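# Unload three sand cores from the mould onto plywood boards

## Task

Remove three sand cores from the mould: the long core with the rounded nose, plus the two upright bladed cores standing in the mould half on the robot's right side. Set all three down on the plywood boards next to the mould and release them. The remaining two cores must stay upright in the mould.

## Robot and tools

ROBOT. There are two arms, left_arm (on the +y side) and right_arm, each with six joints and a two-finger gripper. The joint order, used everywhere, is: waist, shoulder, elbow, wrist pitch, wrist yaw, wrist roll. Stated ranges in radians: waist -2.618 to 3.054, shoulder 0.000 to 3.142, elbow 0.000 to 3.142, wrist pitch -1.571 to 1.571, wrist yaw -1.571 to 1.571, wrist roll -2.094 to 2.094. Real ends may differ from these by up to 0.059 rad either way. Fingers point along the gripper's +z axis and close along its y axis; the reported hand point sits between the pads, roughly 1 cm short of the tips.

FRAMES. The scene frame has its origin at table height midway between the nominal bases, +z up, +x reaching out over the table. Calibrated bases: left_arm at (+0.031, +0.345, 0) m, quat_wxyz (+1.000, 0, 0, +0.008); right_arm at (+0.030, -0.335, 0) m, quat_wxyz (+1.000, 0, 0, -0.014); both have +z up. Hand positions (metres), hand quaternions and wrist camera poses are reported in each arm's own base frame; the table is in the scene frame. Reported hand poses may be off by a few centimetres, more when reaching far.

THE ROW. Every motion command is built from rows of 14 numbers, each between -1 and 1: left_arm's six joints then its gripper, followed by right_arm's six joints then its gripper. Both arms always appear. Joint entries are offsets, not poses: they count from the arm's Joint targets as printed when the action or call begins, not from the previous row, so sending the same offset twice moves twice. Scale: 1.0 equals 2.224 rad for waist, shoulder and elbow, and 8.485 rad for the three wrist joints. Send 0 on every joint of an arm to hold it at (or re-command) its current targets. The gripper entry is absolute: +1 fully open, -1 closed; between those, fingers go to where grip_measured would read that number. Resending the present value leaves a gripper as it is; a 0 there is a real command (half open).

execute_actions(actions, cameras). actions is a list of actions; each action is a list of 1 to 15 rows, each row lasting one 1/30 s step; if fewer than 15 rows are given, the last is held for the remaining steps. An empty list just reports state and images. An action is refused for both arms if it would drive a joint more than 0.059 rad beyond its range, measured from the targets at that action's start; a badly formed action, or a failing first action, rejects the whole call. cameras chooses images: omitted, null or ["all"] gives all, [] gives none; an unknown name invalidates the call. Cameras: cam_left_wrist and cam_right_wrist, both 896x504.

move(target, speed, blend, opening_speed, blocking, cameras). target is one 14-number row or a list of up to 15 rows; every row's joint offsets count from the same starting Joint targets. All joints move in step toward the resulting angles, so grippers travel on curves; nothing is avoided on the way, including the other arm. speed is in rad/s for the joint with farthest to go (0.01 to 12.57, default 0.5), one value or one per target. blend (rad) rounds corners between listed targets; 0 stops at each. opening_speed (0.2 or more, per second on the -1..+1 scale) ramps the grippers gradually; use a low value when closing on something fragile. Gripper changes in later list targets happen only once everything rests there. Paths take at least 0.5 s and over 10 s they stop short. blocking=false returns after about 0.5 s while the motion continues. The result adds a move: line such as done, off_target (resting more than 0.035 rad away), moving, held or fault, and limits=held if steps were withheld.

wait(seconds): 0 to 10, lets the scene run with commands held; a running move goes on. stop(): brakes a running move. zoom_image(camera, region): camera is cam_left_wrist or cam_right_wrist, region [x0, y0, x1, y1] pixels from the top-left, at most 504x504. finished_scene(scene): ends the current scene, given its number; irreversible.

RESULTS. Joint positions and Joint velocities list each arm's joints in rad and rad/s, then the pad gap in m (0.094 open). Joint targets are the base for your next offsets. grip_measured is on the command scale; empty it may read up to ~2.7 mm wide, on a hard part up to ~3 mm narrow. grip_effort_nm is gripper motor effort (negative closing) and does not return to zero at rest. Joint torques are total drive outputs, noisy and offset; joints 1 to 3 wrap at ±28 N m. "joint sent to its limit" means a joint reached its end; "joint command not followed" means the clearance check altered targets. Velocities read "within noise" when still. MOTOR HOT appears at 75 °C; at 90 °C an OVER-TEMPERATURE FAULT folds that arm away for the rest of the scene.

MOTION NOTES. Joint speed is capped and each target may lead its measured angle by at most 0.339 rad (big joints) or 2.2 rad (wrist); targets that would put the hand more than 200 mm from where it is are scaled back. Tiny turns may not start. If an arm is pressing on something or has been dragged, command its targets back past its measured positions to relieve it.

AVOID. Do not drop cores, release them while moving, slam, hit hard or push hard. Never let the arms press each other or a gripper close on the other's fingers. Nothing may fall off the table. Avoid holding loads stretched out for long or pushing toward unreachable poses (heating). Loose objects may occasionally get nudged.

Each tool is called as name(argument=value, ...), one argument or row to a line, values as JSON.

## Session

execute_actions(
  actions=[],
)

Scene clock: 0.00 s.
left_arm: end_effector_position=(+0.3493, -0.0518, +0.2095) grip_measured=+1.000 grip_effort_nm=n/a end_effector_quat_wxyz=(+0.534, -0.007, +0.815, -0.226) | right_arm: end_effector_position=(+0.3046, +0.0783, +0.1820) grip_measured=+1.000 grip_effort_nm=n/a end_effector_quat_wxyz=(+0.477, +0.034, +0.863, +0.162)
Joint positions: left_arm=[0.059 1.017 0.578 0.071 0.424 -0.25 0.094] | right_arm=[0.21 0.854 0.562 -0.224 -0.068 0.329 0.094]
Joint velocities: within noise
Joint torques (N m): no reading
Heat: left arm: 33 °C; right arm: 31 °C.
Joint targets: left_arm=[0.059 1.010 0.587 0.072 0.427 -0.248] | right_arm=[0.210 0.847 0.574 -0.220 -0.067 0.327]
Tool commands: left_gripper/opening=+1.0 right_gripper/opening=+1.0

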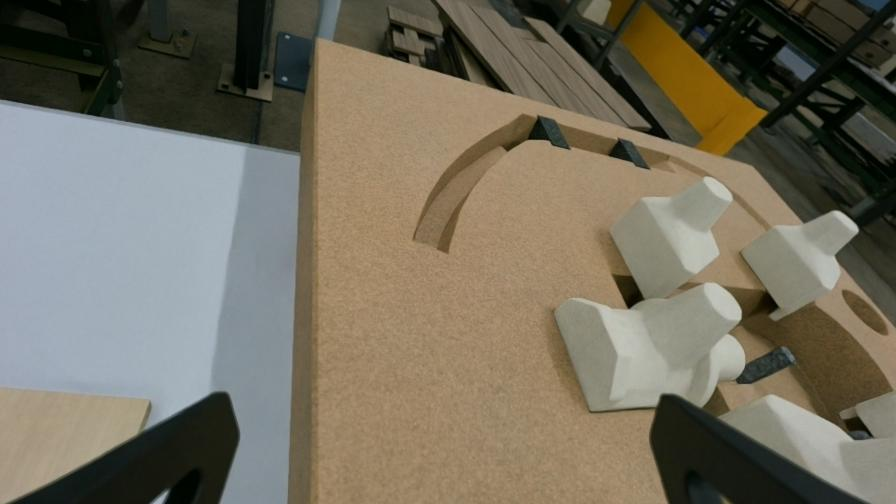

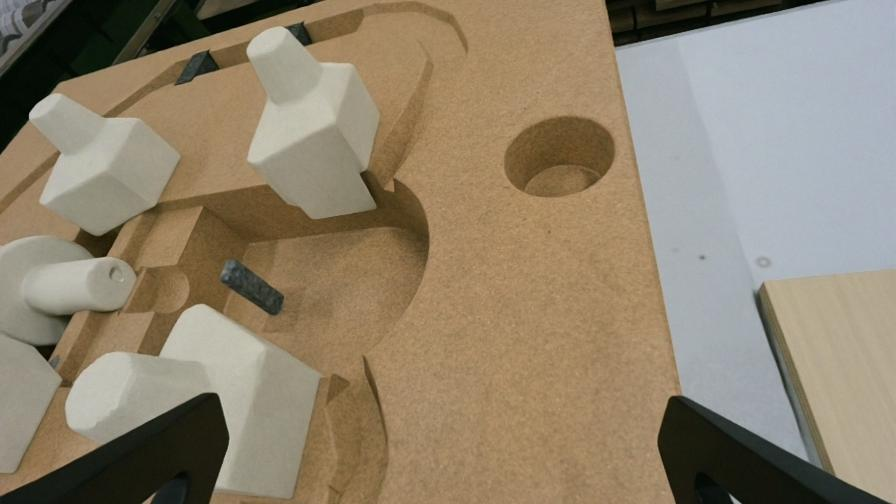

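move(
  target=[
    [-0.0715,0.2653,0.433,-0.091,-0.0503,0.0292,1,0,0.3386,0.5288,-0.1155,0.0079,-0.0385,1],
    [-0.2558,0.4586,0.7253,-0.1434,-0.0503,0.0292,1,0.1452,0.4501,0.6623,-0.1474,0.0079,-0.0385,1],
  ],
  speed=1.2,
  blend=0.1,
)

Scene clock: 8.20 s.
left_arm: end_effector_position=(+0.4380, -0.2489, +0.2499) grip_measured=+1.000 grip_effort_nm=0.027 end_effector_quat_wxyz=(+0.281, +0.242, +0.925, -0.079) | right_arm: end_effector_position=(+0.3371, +0.2003, +0.2368) grip_measured=+1.000 grip_effort_nm=0.022 end_effector_quat_wxyz=(+0.139, -0.258, +0.955, +0.040)
Joint positions: left_arm=[-0.516 2.012 2.174 -1.139 0.008 -0.006 0.094] | right_arm=[0.532 1.841 2.017 -1.457 -0.003 0.006 0.094]
Joint velocities: within noise
Joint torques (N m): left_arm=[0.5 -8.31 7.28 1.44 -0.07 0.01] | right_arm=[-0.01 -6.97 7.47 0.44 0.02 -0.1]
Heat: left arm: 35 °C; right arm: 33 °C.
Joint targets: left_arm=[-0.510 2.030 2.201 -1.145 0.000 -0.001] | right_arm=[0.533 1.849 2.047 -1.471 0.000 0.000]
move: done

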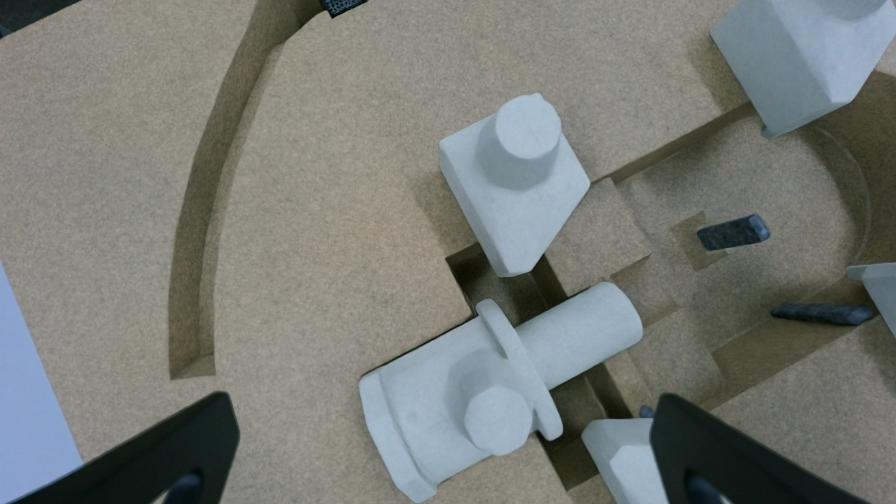

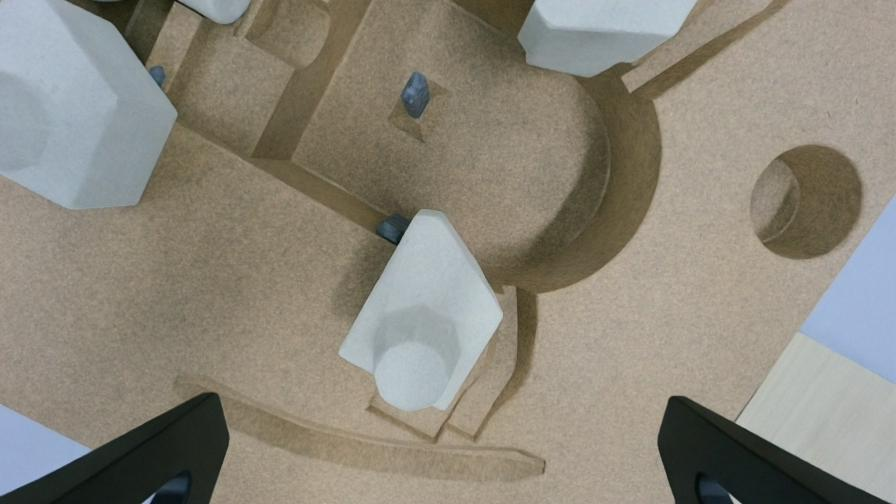

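move(
  target=[-0.0238,-0.0337,-0.1758,0.0242,0,0,1,0.0108,-0.0445,-0.1785,0.0313,0,0.0589,1],
  speed=0.5,
)

Scene clock: 17.73 s.
left_arm: end_effector_position=(+0.4133, -0.2567, +0.1489) grip_measured=+1.000 grip_effort_nm=0.032 end_effector_quat_wxyz=(+0.208, +0.266, +0.939, -0.062) | right_arm: end_effector_position=(+0.3242, +0.2004, +0.1630) grip_measured=+1.000 grip_effort_nm=0.027 end_effector_quat_wxyz=(+0.096, -0.029, +0.993, +0.056)
Joint positions: left_arm=[-0.556 1.999 1.82 -0.954 0.004 -0.004 0.094] | right_arm=[0.55 1.784 1.658 -1.223 -0.003 0.492 0.094]
Joint velocities: within noise
Joint torques (N m): left_arm=[-0.4 -12.93 4.36 1.41 -0.01 -0.01] | right_arm=[0.62 -10.24 4.77 0.6 0.01 0.08]
Heat: left arm: 35 °C; right arm: 34 °C.
Joint targets: left_arm=[-0.563 1.955 1.810 -0.939 0.000 -0.001] | right_arm=[0.557 1.750 1.650 -1.205 0.000 0.500]
move: off_target (left_arm); left_arm: the shoulder is farthest, 0.044 rad from its target

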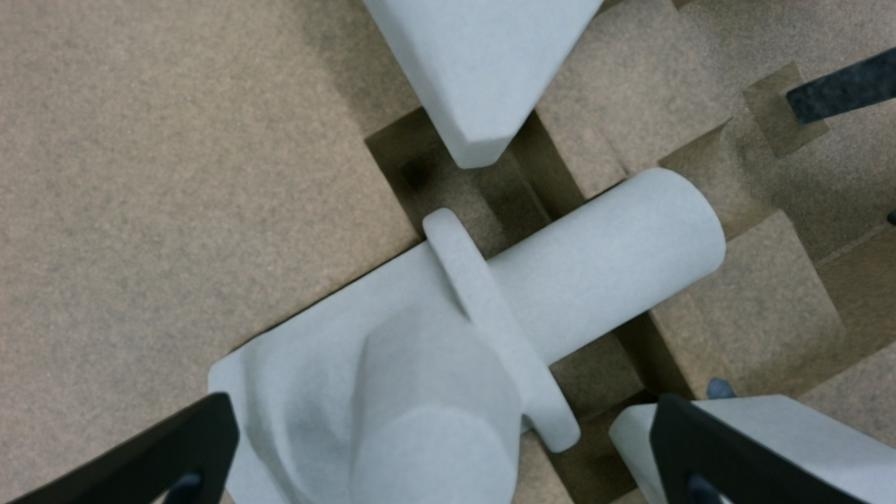

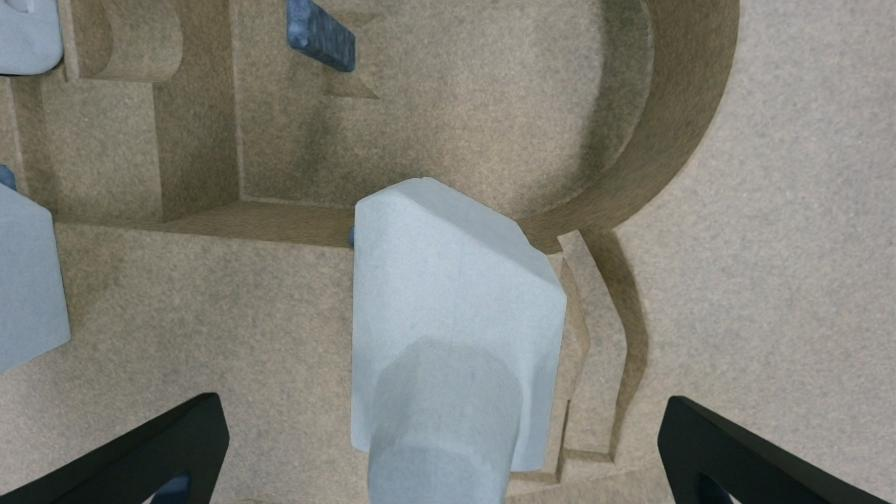

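move(
  target=[
    [0,0.0472,0.0728,-0.0119,0,0,1,0,0.0315,0.0427,-0.0071,0,0,1],
    [0,0.0472,0.0728,-0.0119,0,0,-0.6,0,0.0315,0.0427,-0.0071,0,0,-0.6],
  ],
  speed=0.3,
  opening_speed=0.9,
)

Scene clock: 30.83 s.
left_arm: end_effector_position=(+0.4202, -0.2607, +0.1659) grip_measured=-0.378 grip_effort_nm=-0.994 end_effector_quat_wxyz=(+0.209, +0.266, +0.939, -0.062) | right_arm: end_effector_position=(+0.3280, +0.2026, +0.1686) grip_measured=-0.454 grip_effort_nm=-1.009 end_effector_quat_wxyz=(+0.093, -0.028, +0.994, +0.055)
Joint positions: left_arm=[-0.556 2.04 1.946 -1.037 0.003 -0.004 0.029] | right_arm=[0.55 1.81 1.714 -1.257 -0.001 0.494 0.026]
Joint velocities: within noise
Joint torques (N m): left_arm=[-0.47 -8.53 7.34 1.21 -0.01 -0.01] | right_arm=[0.62 -6.84 7.86 0.38 0.01 0.03]
Heat: left arm: 37 °C; right arm: 35 °C.
Joint targets: left_arm=[-0.563 2.060 1.972 -1.040 0.000 -0.001] | right_arm=[0.557 1.820 1.745 -1.265 0.000 0.500]
move: done

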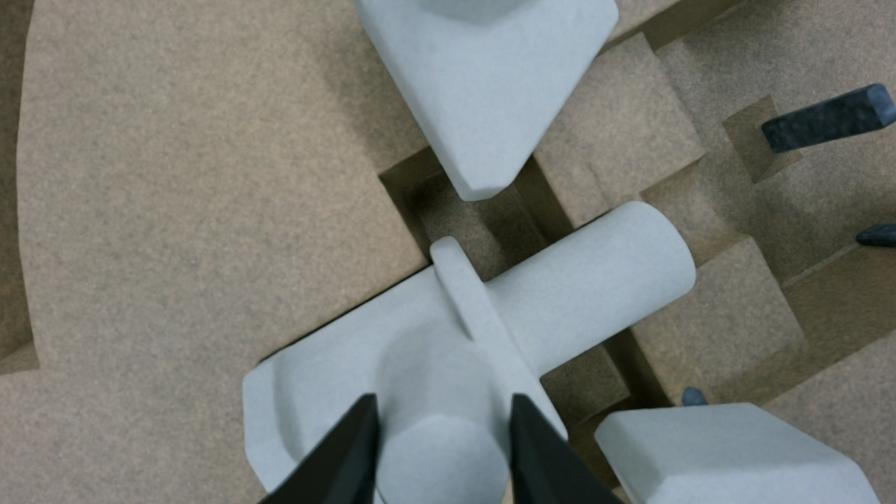

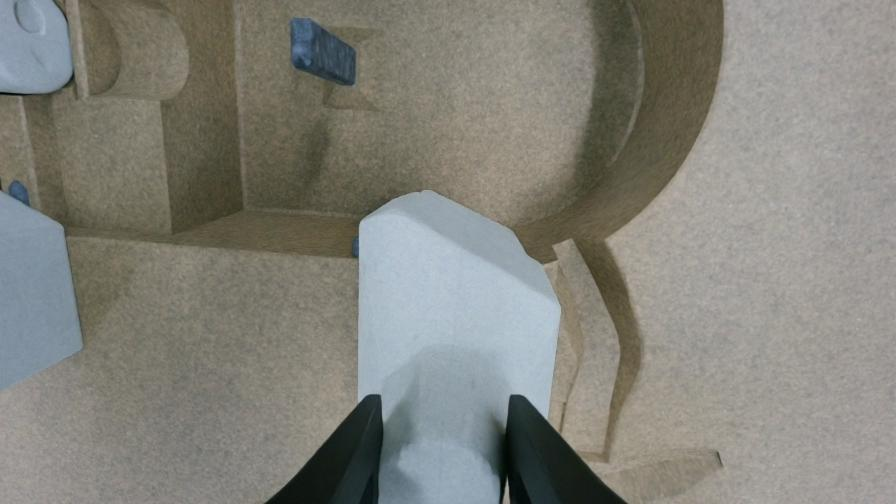

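move(
  target=[
    [0,0.018,0.0742,-0.0153,0,0,-0.6,0,0.0153,0.0742,-0.0165,0,0,-0.6],
    [0,0.054,0.1956,-0.0354,0,0,-0.6,0,0.045,0.1799,-0.0359,0,0,-0.6],
    [0,-0.0135,0.1385,-0.0224,0,0,-0.6,0,0.045,0.1799,-0.0359,0,0,-0.6],
    [0.1048,-0.0854,0.0486,-0.0224,0,0,-0.6,-0.2055,-0.0674,0.0607,-0.0289,0,-0.0295,-0.6],
    [0.433,-0.3103,-0.2122,-0.0141,0,0,-0.6,-0.4123,-0.1754,-0.0629,-0.0218,0,-0.0589,-0.6],
  ],
  speed=[0.3,0.3,0.3,0.7,0.8],
  blend=0.03,
)

Scene clock: 45.20 s.
left_arm: end_effector_position=(+0.2948, +0.1273, +0.2302) grip_measured=-0.380 grip_effort_nm=-1.004 end_effector_quat_wxyz=(+0.204, -0.198, +0.958, +0.044) | right_arm: end_effector_position=(+0.2638, -0.0972, +0.2321) grip_measured=-0.454 grip_effort_nm=-1.009 end_effector_quat_wxyz=(+0.109, +0.180, +0.977, -0.020)
Joint positions: left_arm=[0.401 1.418 1.49 -1.223 -0.007 -0.004 0.029] | right_arm=[-0.356 1.465 1.604 -1.487 0.001 0.008 0.026]
Joint velocities: within noise
Joint torques (N m): left_arm=[-0.01 -8.23 5.71 1.89 0.11 -0.03] | right_arm=[-0.47 -7.39 5.11 0.84 -0.02 -0.1]
Heat: left arm: 37 °C; right arm: 36 °C.
Joint targets: left_arm=[0.400 1.369 1.500 -1.160 0.000 -0.001] | right_arm=[-0.360 1.430 1.605 -1.450 0.000 0.000]
move: off_target (left_arm, right_arm); left_arm: the wrist pitch is farthest, 0.063 rad from its target; right_arm: the wrist pitch is farthest, 0.038 rad from its target

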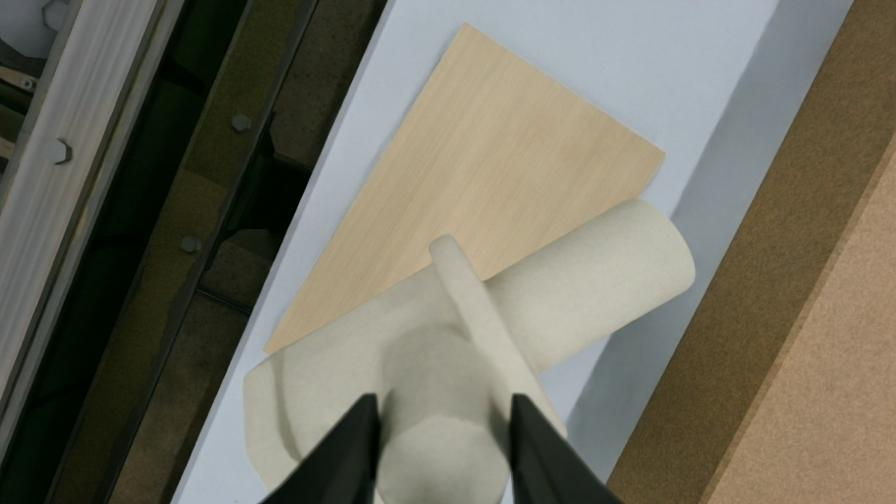

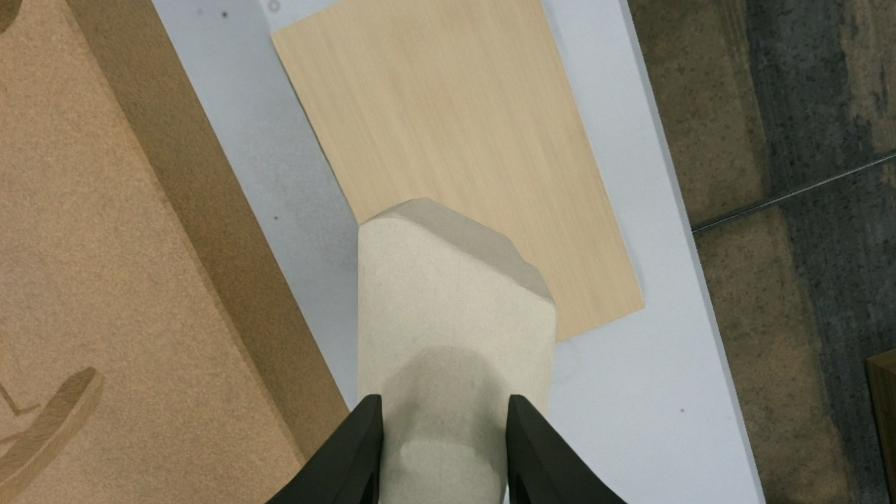

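move(
  target=[
    [-0.027,0.0477,-0.1304,0.0424,0,0,-0.6,0.0315,-0.2293,-0.4856,0.1674,0,0,-0.6],
    [-0.027,0.0477,-0.1664,0.0519,0,0,-0.6,0.0315,-0.1529,-0.6093,0.2286,0,0,-0.6],
  ],
  speed=[0.8,0.3],
  blend=0.03,
)

Scene clock: 78.07 s.
left_arm: end_effector_position=(+0.3318, +0.1225, +0.1296) grip_measured=-0.380 grip_effort_nm=-0.999 end_effector_quat_wxyz=(+0.214, -0.172, +0.961, +0.040) | right_arm: end_effector_position=(+0.3170, -0.0962, +0.1044) grip_measured=-0.454 grip_effort_nm=-1.009 end_effector_quat_wxyz=(+0.530, +0.128, +0.835, -0.078)
Joint positions: left_arm=[0.348 1.485 1.137 -0.784 -0.005 -0.004 0.029] | right_arm=[-0.297 1.092 0.252 0.4 0.001 0.006 0.026]
Joint velocities: within noise
Joint torques (N m): left_arm=[-0.65 -6 4.6 1.96 0.1 -0.01] | right_arm=[0.66 -2.28 5.52 2.32 -0.02 -0.11]
Heat: left arm: 36 °C; right arm: 36 °C.
Joint targets: left_arm=[0.340 1.476 1.129 -0.719 0.000 -0.001] | right_arm=[-0.290 1.090 0.250 0.489 0.000 0.000]
move: off_target (left_arm, right_arm); left_arm: the wrist pitch is farthest, 0.064 rad from its target; right_arm: the wrist pitch is farthest, 0.090 rad from its target

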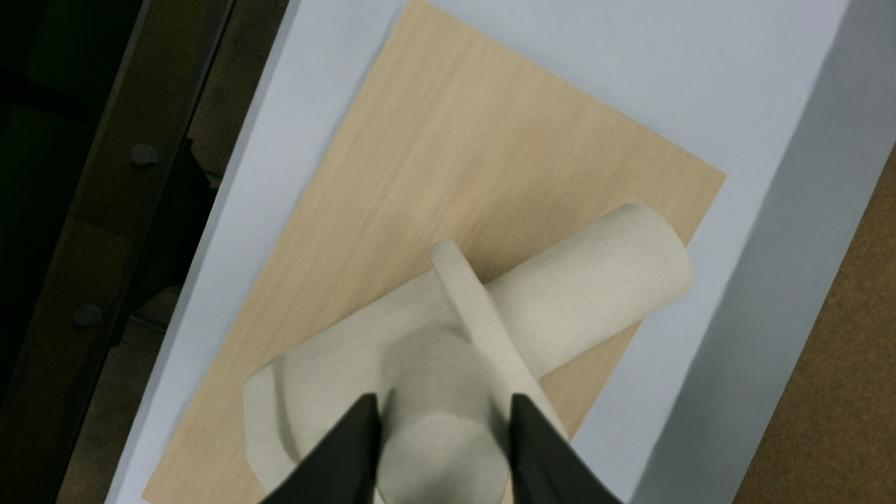

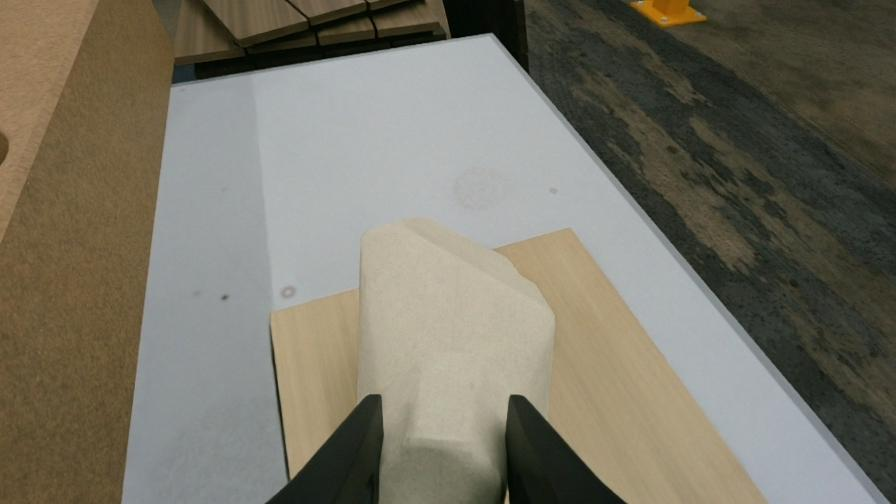

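move(
  target=[0,0,-0.0265,0.007,0,0,-0.6,0,0.0652,-0.0225,0.0236,0,0,-0.6],
  speed=0.2,
)

Scene clock: 83.53 s.
left_arm: end_effector_position=(+0.3376, +0.1246, +0.1292) grip_measured=-0.380 grip_effort_nm=-0.999 end_effector_quat_wxyz=(+0.240, -0.171, +0.955, +0.044) | right_arm: end_effector_position=(+0.3263, -0.0991, +0.0963) grip_measured=-0.454 grip_effort_nm=-1.009 end_effector_quat_wxyz=(+0.553, +0.125, +0.820, -0.082)
Joint positions: left_arm=[0.348 1.466 1.095 -0.708 -0.005 -0.004 0.029] | right_arm=[-0.297 1.231 0.207 0.64 0.001 0.006 0.026]
Joint velocities: left_arm=[within noise] | right_arm=[0.002 -0.022 -0.007 -0.007 0.154 -0.007 0]
Joint torques (N m): left_arm=[-0.53 -4.57 3.36 1.84 0.09 -0.03] | right_arm=[0.66 -2.29 4.56 1.98 -0.02 -0.1]
Heat: left arm: 36 °C; right arm: 36 °C.
Joint targets: left_arm=[0.340 1.476 1.071 -0.660 0.000 -0.001] | right_arm=[-0.290 1.235 0.200 0.690 0.000 0.000]
move: off_target (left_arm, right_arm); left_arm: the wrist pitch is farthest, 0.048 rad from its target; right_arm: the wrist pitch is farthest, 0.050 rad from its target

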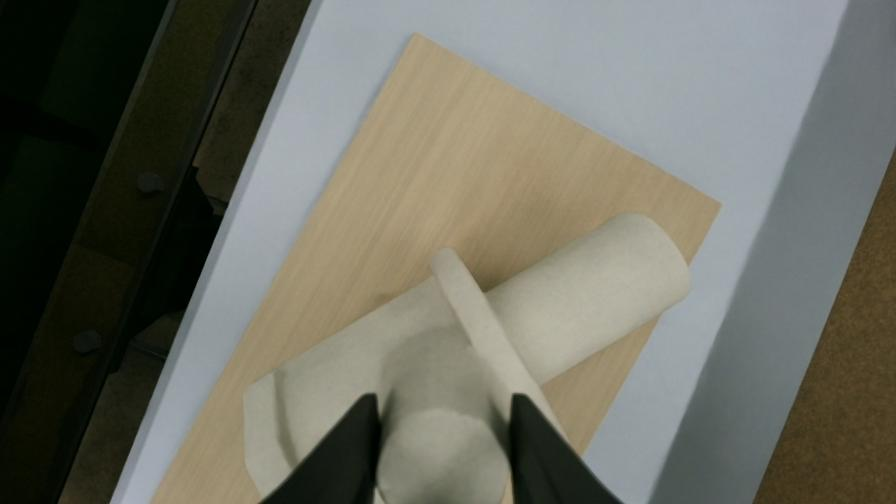

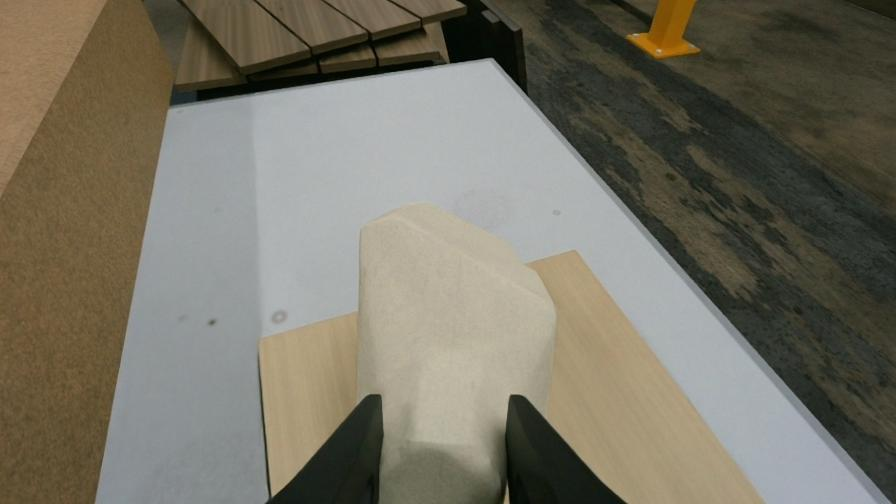

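move(
  target=[
    [0,0,-0.0135,0.0047,0,0,-0.6,0,0,0,0,0,0,-0.43],
    [0,0,-0.0135,0.0047,0,0,0.25,0,0.004,-0.0112,-0.0094,0,0,-0.43],
  ],
  speed=0.2,
  opening_speed=0.6,
)

Scene clock: 94.20 s.
left_arm: end_effector_position=(+0.3404, +0.1256, +0.1203) grip_measured=+0.248 grip_effort_nm=0.129 end_effector_quat_wxyz=(+0.250, -0.170, +0.952, +0.046) | right_arm: end_effector_position=(+0.3203, -0.0973, +0.0856) grip_measured=-0.425 grip_effort_nm=-0.232 end_effector_quat_wxyz=(+0.540, +0.124, +0.828, -0.082)
Joint positions: left_arm=[0.348 1.466 1.048 -0.638 -0.005 -0.004 0.059] | right_arm=[-0.297 1.234 0.187 0.633 0.001 -0.001 0.027]
Joint velocities: within noise
Joint torques (N m): left_arm=[-0.55 -4.6 4.67 1.57 0.07 0.01] | right_arm=[0.66 -1.8 4.05 1.28 -0.01 -0.02]
Heat: left arm: 36 °C; right arm: 37 °C.
Joint targets: left_arm=[0.340 1.476 1.041 -0.620 0.000 0.000] | right_arm=[-0.290 1.243 0.175 0.610 0.000 0.000]
move: done; target 2's new numbers were sent with left_arm's wrist pitch 0.040 rad from that target

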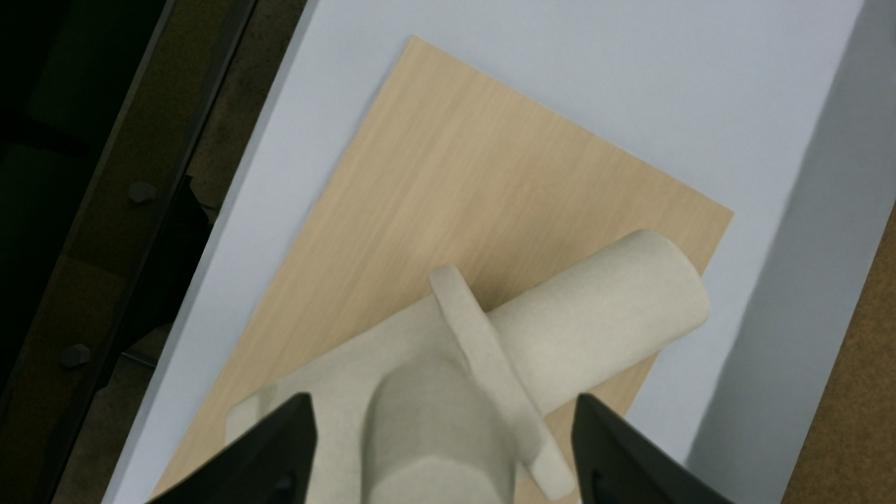

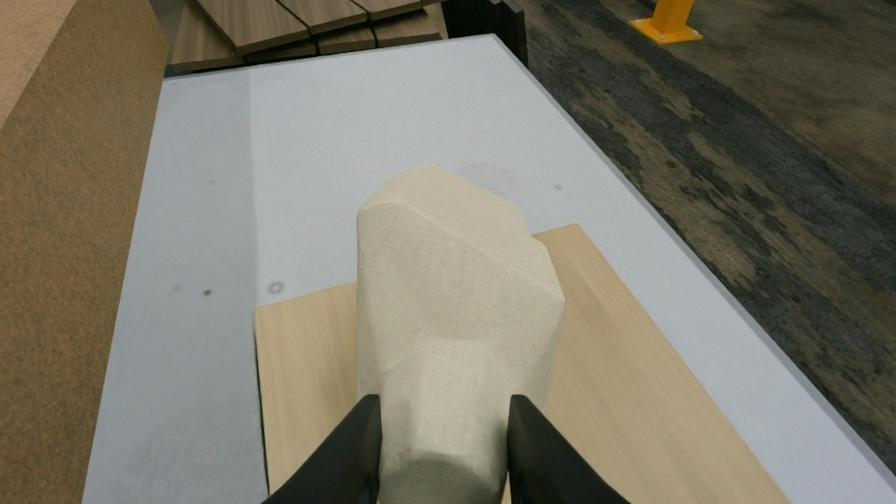

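move(
  target=[0,0,0,0,0,0,1,0,0.0324,-0.0202,0.0177,0,0,-0.43],
  speed=0.2,
  opening_speed=1.5,
)

Scene clock: 99.10 s.
left_arm: end_effector_position=(+0.3405, +0.1257, +0.1204) grip_measured=+0.998 grip_effort_nm=0.125 end_effector_quat_wxyz=(+0.251, -0.170, +0.952, +0.046) | right_arm: end_effector_position=(+0.3178, -0.0968, +0.0758) grip_measured=-0.425 grip_effort_nm=-0.247 end_effector_quat_wxyz=(+0.546, +0.121, +0.824, -0.085)
Joint positions: left_arm=[0.348 1.466 1.048 -0.638 -0.005 -0.004 0.094] | right_arm=[-0.297 1.305 0.144 0.762 0.002 -0.007 0.027]
Joint velocities: within noise
Joint torques (N m): left_arm=[-0.5 -4.52 4.68 1.59 0.07 -0.05] | right_arm=[0.66 -1.89 3.56 1.49 -0.03 0.04]
Heat: left arm: 36 °C; right arm: 36 °C.
Joint targets: left_arm=[0.340 1.476 1.041 -0.620 0.000 0.000] | right_arm=[-0.290 1.315 0.130 0.760 0.000 0.000]
move: done

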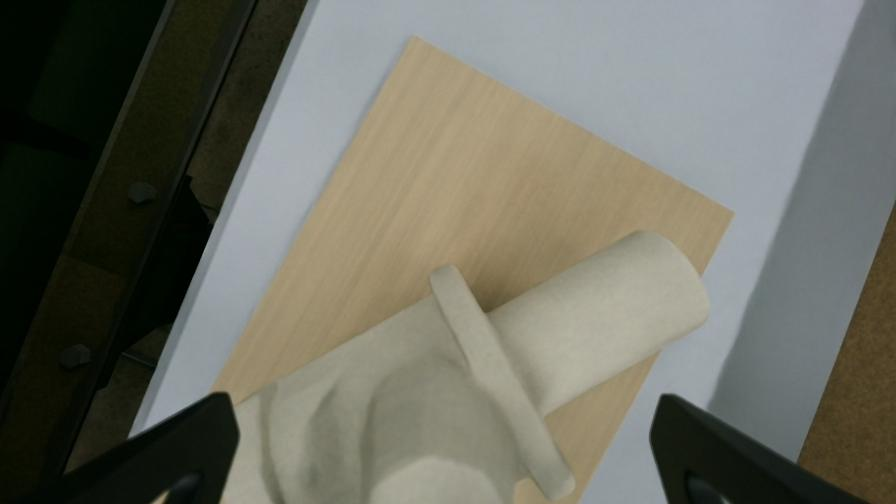

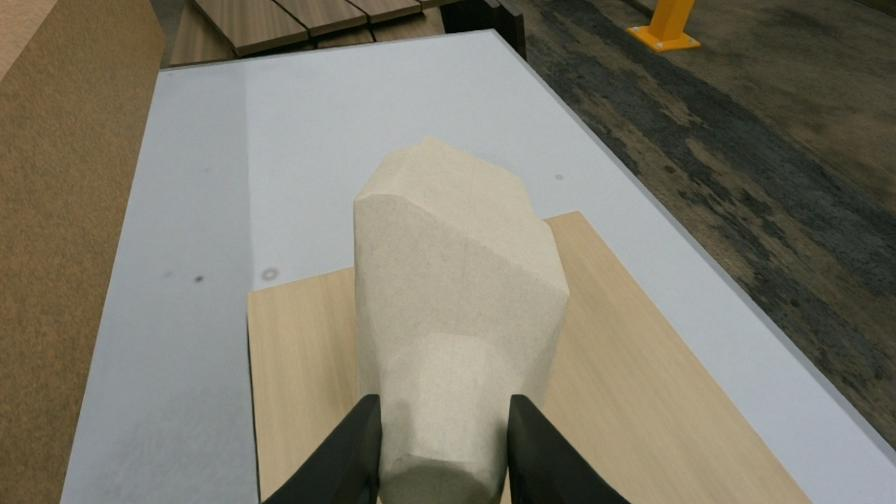

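move(
  target=[0,-0.0072,0.2293,-0.0625,0,0,1,0,0.0302,0,0,0,0,-0.43],
  speed=0.4,
)

Scene clock: 104.97 s.
left_arm: end_effector_position=(+0.3278, +0.1211, +0.2368) grip_measured=+0.998 grip_effort_nm=0.129 end_effector_quat_wxyz=(+0.238, -0.171, +0.955, +0.044) | right_arm: end_effector_position=(+0.3177, -0.0977, +0.0632) grip_measured=-0.425 grip_effort_nm=-0.256 end_effector_quat_wxyz=(+0.533, +0.122, +0.833, -0.086)
Joint positions: left_arm=[0.348 1.466 1.528 -1.145 -0.005 -0.004 0.094] | right_arm=[-0.297 1.37 0.143 0.797 0.008 -0.011 0.027]
Joint velocities: within noise
Joint torques (N m): left_arm=[-0.59 -5.39 6.91 1.27 0.07 -0.02] | right_arm=[0.68 -1.96 3.25 1.14 -0.08 0.09]
Heat: left arm: 35 °C; right arm: 36 °C.
Joint targets: left_arm=[0.340 1.460 1.550 -1.150 0.000 0.000] | right_arm=[-0.290 1.382 0.130 0.760 0.000 0.000]
move: off_target (right_arm); right_arm: the wrist pitch is farthest, 0.037 rad from its target

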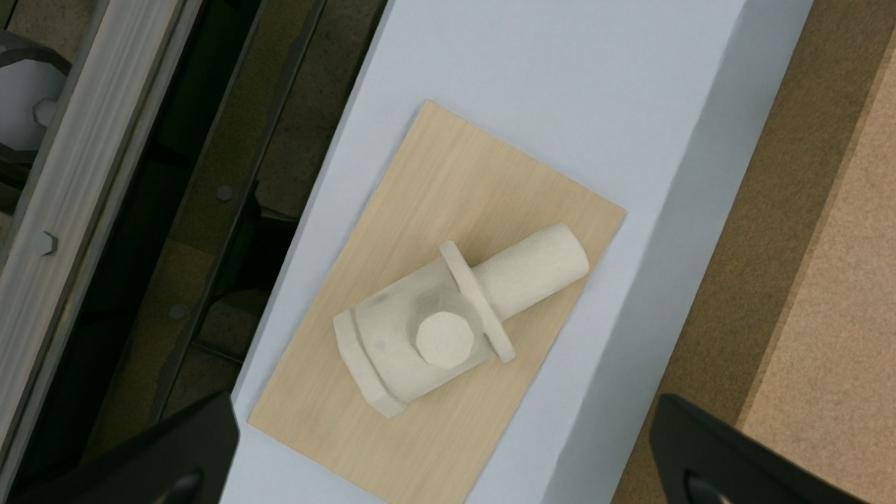

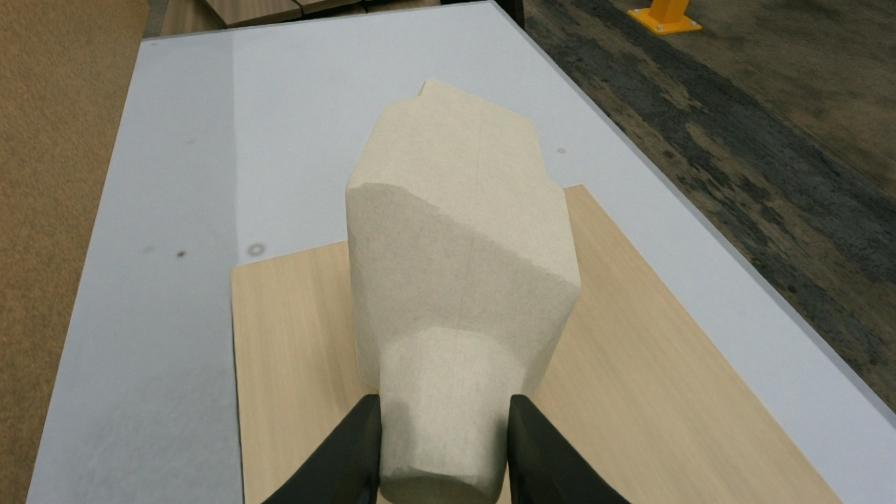

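move(
  target=[-0.5576,-0.2302,-0.5036,0.1965,0,0,1,0,0.025,0,0,0,0,-0.43],
  speed=0.9,
)

Scene clock: 111.10 s.
left_arm: end_effector_position=(+0.2271, -0.2799, +0.2560) grip_measured=+0.998 grip_effort_nm=0.110 end_effector_quat_wxyz=(+0.626, +0.309, +0.649, -0.301) | right_arm: end_effector_position=(+0.3167, -0.0979, +0.0528) grip_measured=-0.425 grip_effort_nm=-0.252 end_effector_quat_wxyz=(+0.521, +0.122, +0.840, -0.086)
Joint positions: left_arm=[-0.893 0.967 0.44 0.493 -0.001 -0.004 0.094] | right_arm=[-0.297 1.418 0.142 0.818 0.01 -0.015 0.027]
Joint velocities: within noise
Joint torques (N m): left_arm=[-0.42 -3.18 5.05 2.47 0.06 -0.03] | right_arm=[0.65 -1.48 3.11 0.94 -0.11 0.13]
Heat: left arm: 36 °C; right arm: 35 °C.
Joint targets: left_arm=[-0.900 0.948 0.430 0.517 0.000 0.000] | right_arm=[-0.290 1.438 0.130 0.760 0.000 0.000]
move: off_target (right_arm); right_arm: the wrist pitch is farthest, 0.058 rad from its target

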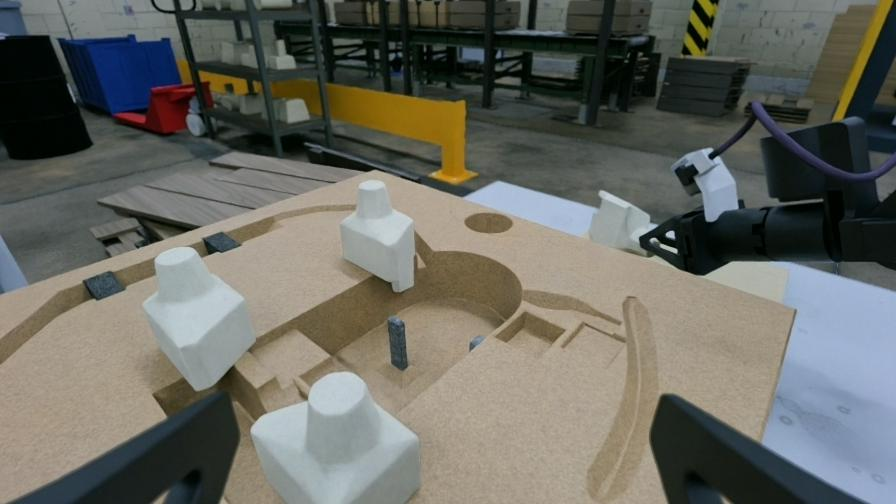

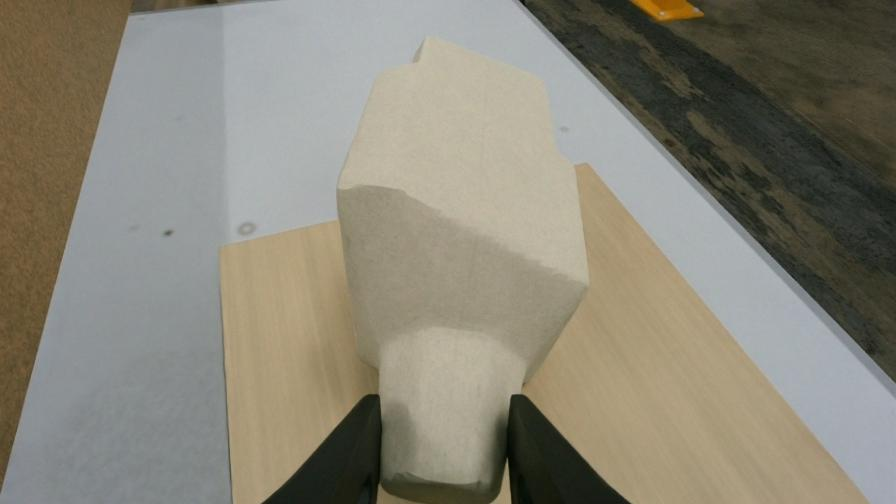

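move(
  target=[
    [0,0,0,0,0,0,1,0,0.027,0,0,0,0,-0.43],
    [0,0,0,0,0,0,1,0,0.027,0,0,0,0,0.2],
  ],
  speed=0.15,
  opening_speed=0.6,
)

zoom_image(
  camera="cam_left_wrist",
  region=[540, 150, 840, 320],
)

Scene clock: 115.93 s.
left_arm: end_effector_position=(+0.2271, -0.2799, +0.2563) grip_measured=+0.998 grip_effort_nm=0.115 end_effector_quat_wxyz=(+0.627, +0.309, +0.649, -0.301) | right_arm: end_effector_position=(+0.3076, -0.0946, +0.0247) grip_measured=+0.197 grip_effort_nm=0.183 end_effector_quat_wxyz=(+0.481, +0.129, +0.864, -0.078)
Joint positions: left_arm=[-0.893 0.967 0.44 0.494 -0.001 -0.004 0.094] | right_arm=[-0.295 1.492 0.137 0.802 0.011 -0.004 0.056]
Joint velocities: within noise
Joint torques (N m): left_arm=[-0.57 -3.14 5.09 2.45 0.04 -0.04] | right_arm=[0.46 -2.84 3.04 1.04 -0.11 0.02]
Heat: left arm: 37 °C; right arm: 35 °C.
Joint targets: left_arm=[-0.900 0.948 0.430 0.516 0.000 0.000] | right_arm=[-0.290 1.498 0.130 0.760 0.000 0.000]
move: off_target (right_arm); target 2's new numbers were sent with right_arm's wrist pitch 0.118 rad from that target; right_arm: the wrist pitch is farthest, 0.042 rad from its target

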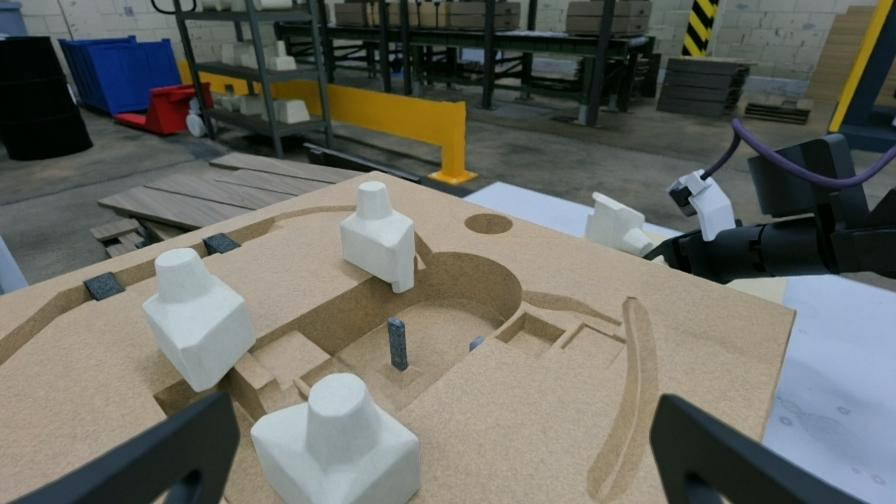

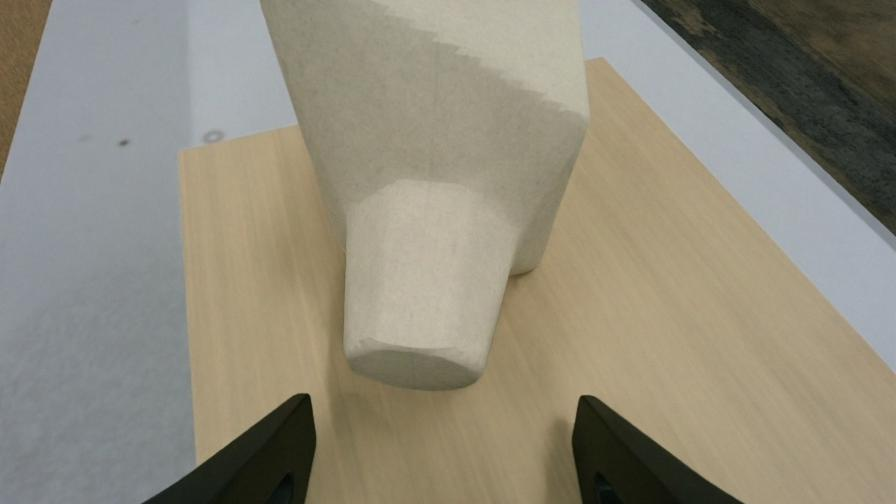

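Scaled by 1.680.

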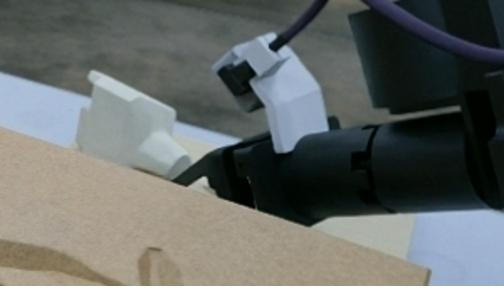

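move(
  target=[
    [0,0,0,0,0,0,1,0,-0.2554,0.1799,-0.0955,0,0,1],
    [0,0,0,0,0,0,1,0.2972,0.2536,0.8858,-0.2,0,0,1],
  ],
  speed=[0.6,1.1],
  opening_speed=0.8,
  blend=0.05,
)

Scene clock: 127.67 s.
left_arm: end_effector_position=(+0.2271, -0.2799, +0.2564) grip_measured=+0.998 grip_effort_nm=0.120 end_effector_quat_wxyz=(+0.627, +0.308, +0.649, -0.301) | right_arm: end_effector_position=(+0.5006, +0.1989, +0.2184) grip_measured=+0.997 grip_effort_nm=0.178 end_effector_quat_wxyz=(+0.317, -0.179, +0.930, +0.059)
Joint positions: left_arm=[-0.893 0.967 0.44 0.494 -0.001 -0.004 0.094] | right_arm=[0.377 2.055 2.067 -0.927 0.001 -0.004 0.094]
Joint velocities: within noise
Joint torques (N m): left_arm=[-0.5 -3.12 5.11 2.45 0.04 0] | right_arm=[-0.38 -9.29 8.49 1.01 -0.03 0]
Heat: left arm: 40 °C; right arm: 35 °C.
Joint targets: left_arm=[-0.900 0.948 0.430 0.517 0.000 0.000] | right_arm=[0.371 2.062 2.101 -0.937 0.000 0.000]
move: done

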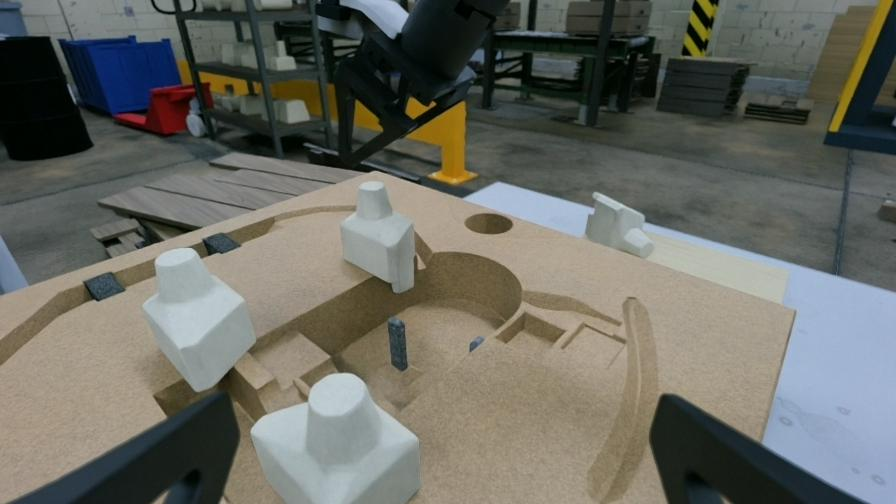

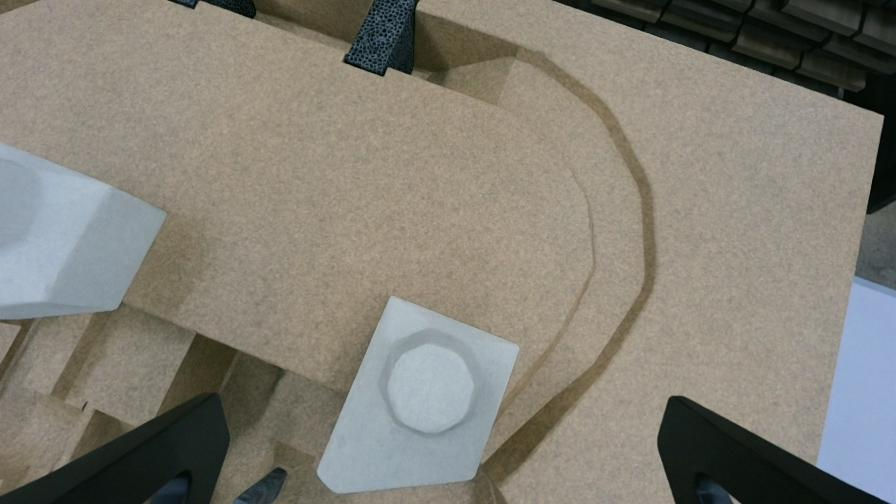

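move(
  target=[0,0,0,0,0,0,1,0.0045,0.0216,-0.0634,0.0194,0,0,1],
  speed=0.4,
  cameras=["cam_right_wrist"],
)

Scene clock: 134.97 s.
left_arm: end_effector_position=(+0.2271, -0.2799, +0.2564) grip_measured=+0.998 grip_effort_nm=0.120 end_effector_quat_wxyz=(+0.627, +0.308, +0.649, -0.301) | right_arm: end_effector_position=(+0.5136, +0.2040, +0.1678) grip_measured=+0.997 grip_effort_nm=0.183 end_effector_quat_wxyz=(+0.304, -0.180, +0.934, +0.057)
Joint positions: left_arm=[-0.893 0.967 0.44 0.494 -0.001 -0.004 0.094] | right_arm=[0.377 2.109 1.962 -0.795 0.001 -0.004 0.094]
Joint velocities: within noise
Joint torques (N m): left_arm=[-0.44 -3.19 5.07 2.45 0.05 -0.02] | right_arm=[0.38 -10.33 5.72 1.26 -0.02 0]
Heat: left arm: 42 °C; right arm: 36 °C.
Joint targets: left_arm=[-0.900 0.948 0.430 0.517 0.000 0.000] | right_arm=[0.381 2.110 1.959 -0.772 0.000 0.000]
move: done
Images, in order (width x height): cam_right_wrist 896x504.

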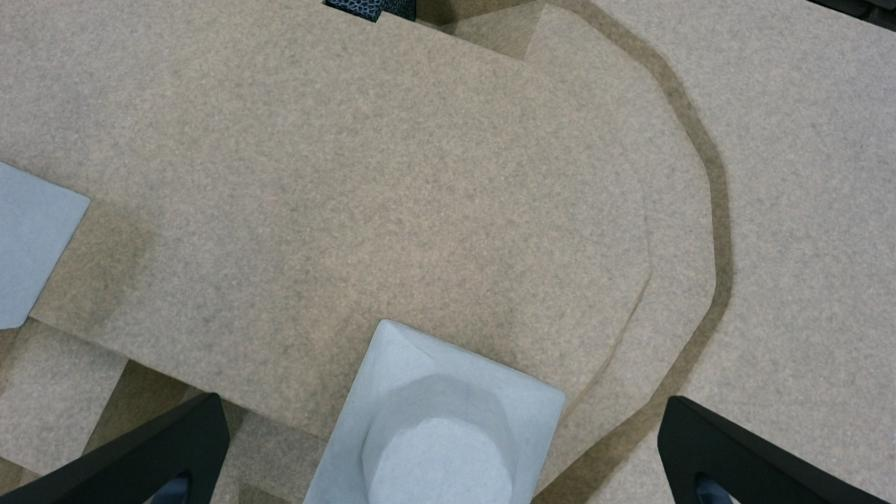

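move(
  target=[
    [0,0,0,0,0,0,1,0,0.0067,0.0274,-0.0059,0,0,1],
    [0,0,0,0,0,0,1,0,0.0067,0.0274,-0.0059,0,0,-0.6],
  ],
  speed=0.3,
  opening_speed=0.9,
  cameras=["cam_right_wrist"],
)

Scene clock: 142.33 s.
left_arm: end_effector_position=(+0.2271, -0.2799, +0.2564) grip_measured=+0.998 grip_effort_nm=0.120 end_effector_quat_wxyz=(+0.627, +0.308, +0.649, -0.301) | right_arm: end_effector_position=(+0.5140, +0.2046, +0.1743) grip_measured=-0.431 grip_effort_nm=-0.999 end_effector_quat_wxyz=(+0.306, -0.180, +0.933, +0.058)
Joint positions: left_arm=[-0.893 0.967 0.44 0.494 -0.001 -0.004 0.094] | right_arm=[0.377 2.111 1.988 -0.815 0 -0.004 0.027]
Joint velocities: within noise
Joint torques (N m): left_arm=[-0.51 -3.14 5.12 2.45 0.04 -0.04] | right_arm=[0.34 -9.29 8.51 0.95 -0.01 0]
Heat: left arm: 43 °C; right arm: 37 °C.
Joint targets: left_arm=[-0.900 0.948 0.430 0.517 0.000 0.000] | right_arm=[0.381 2.125 2.021 -0.823 0.000 0.000]
move: done
Images, in order (width x height): cam_right_wrist 896x504.

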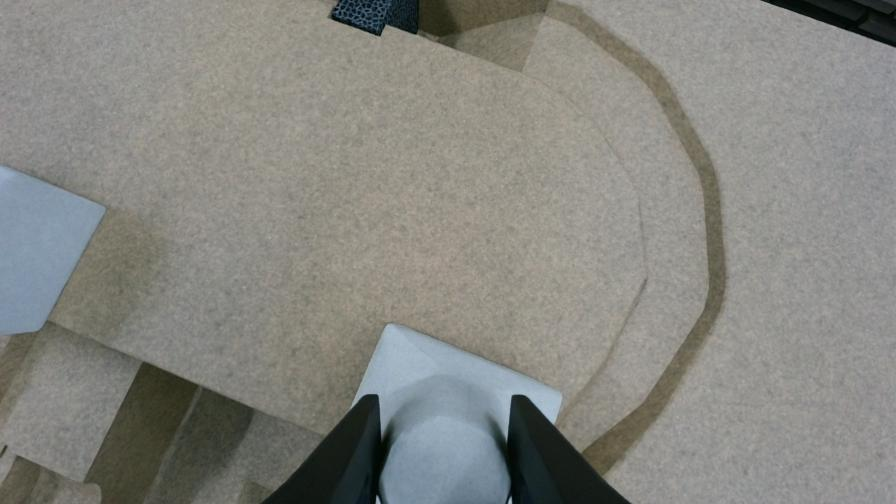

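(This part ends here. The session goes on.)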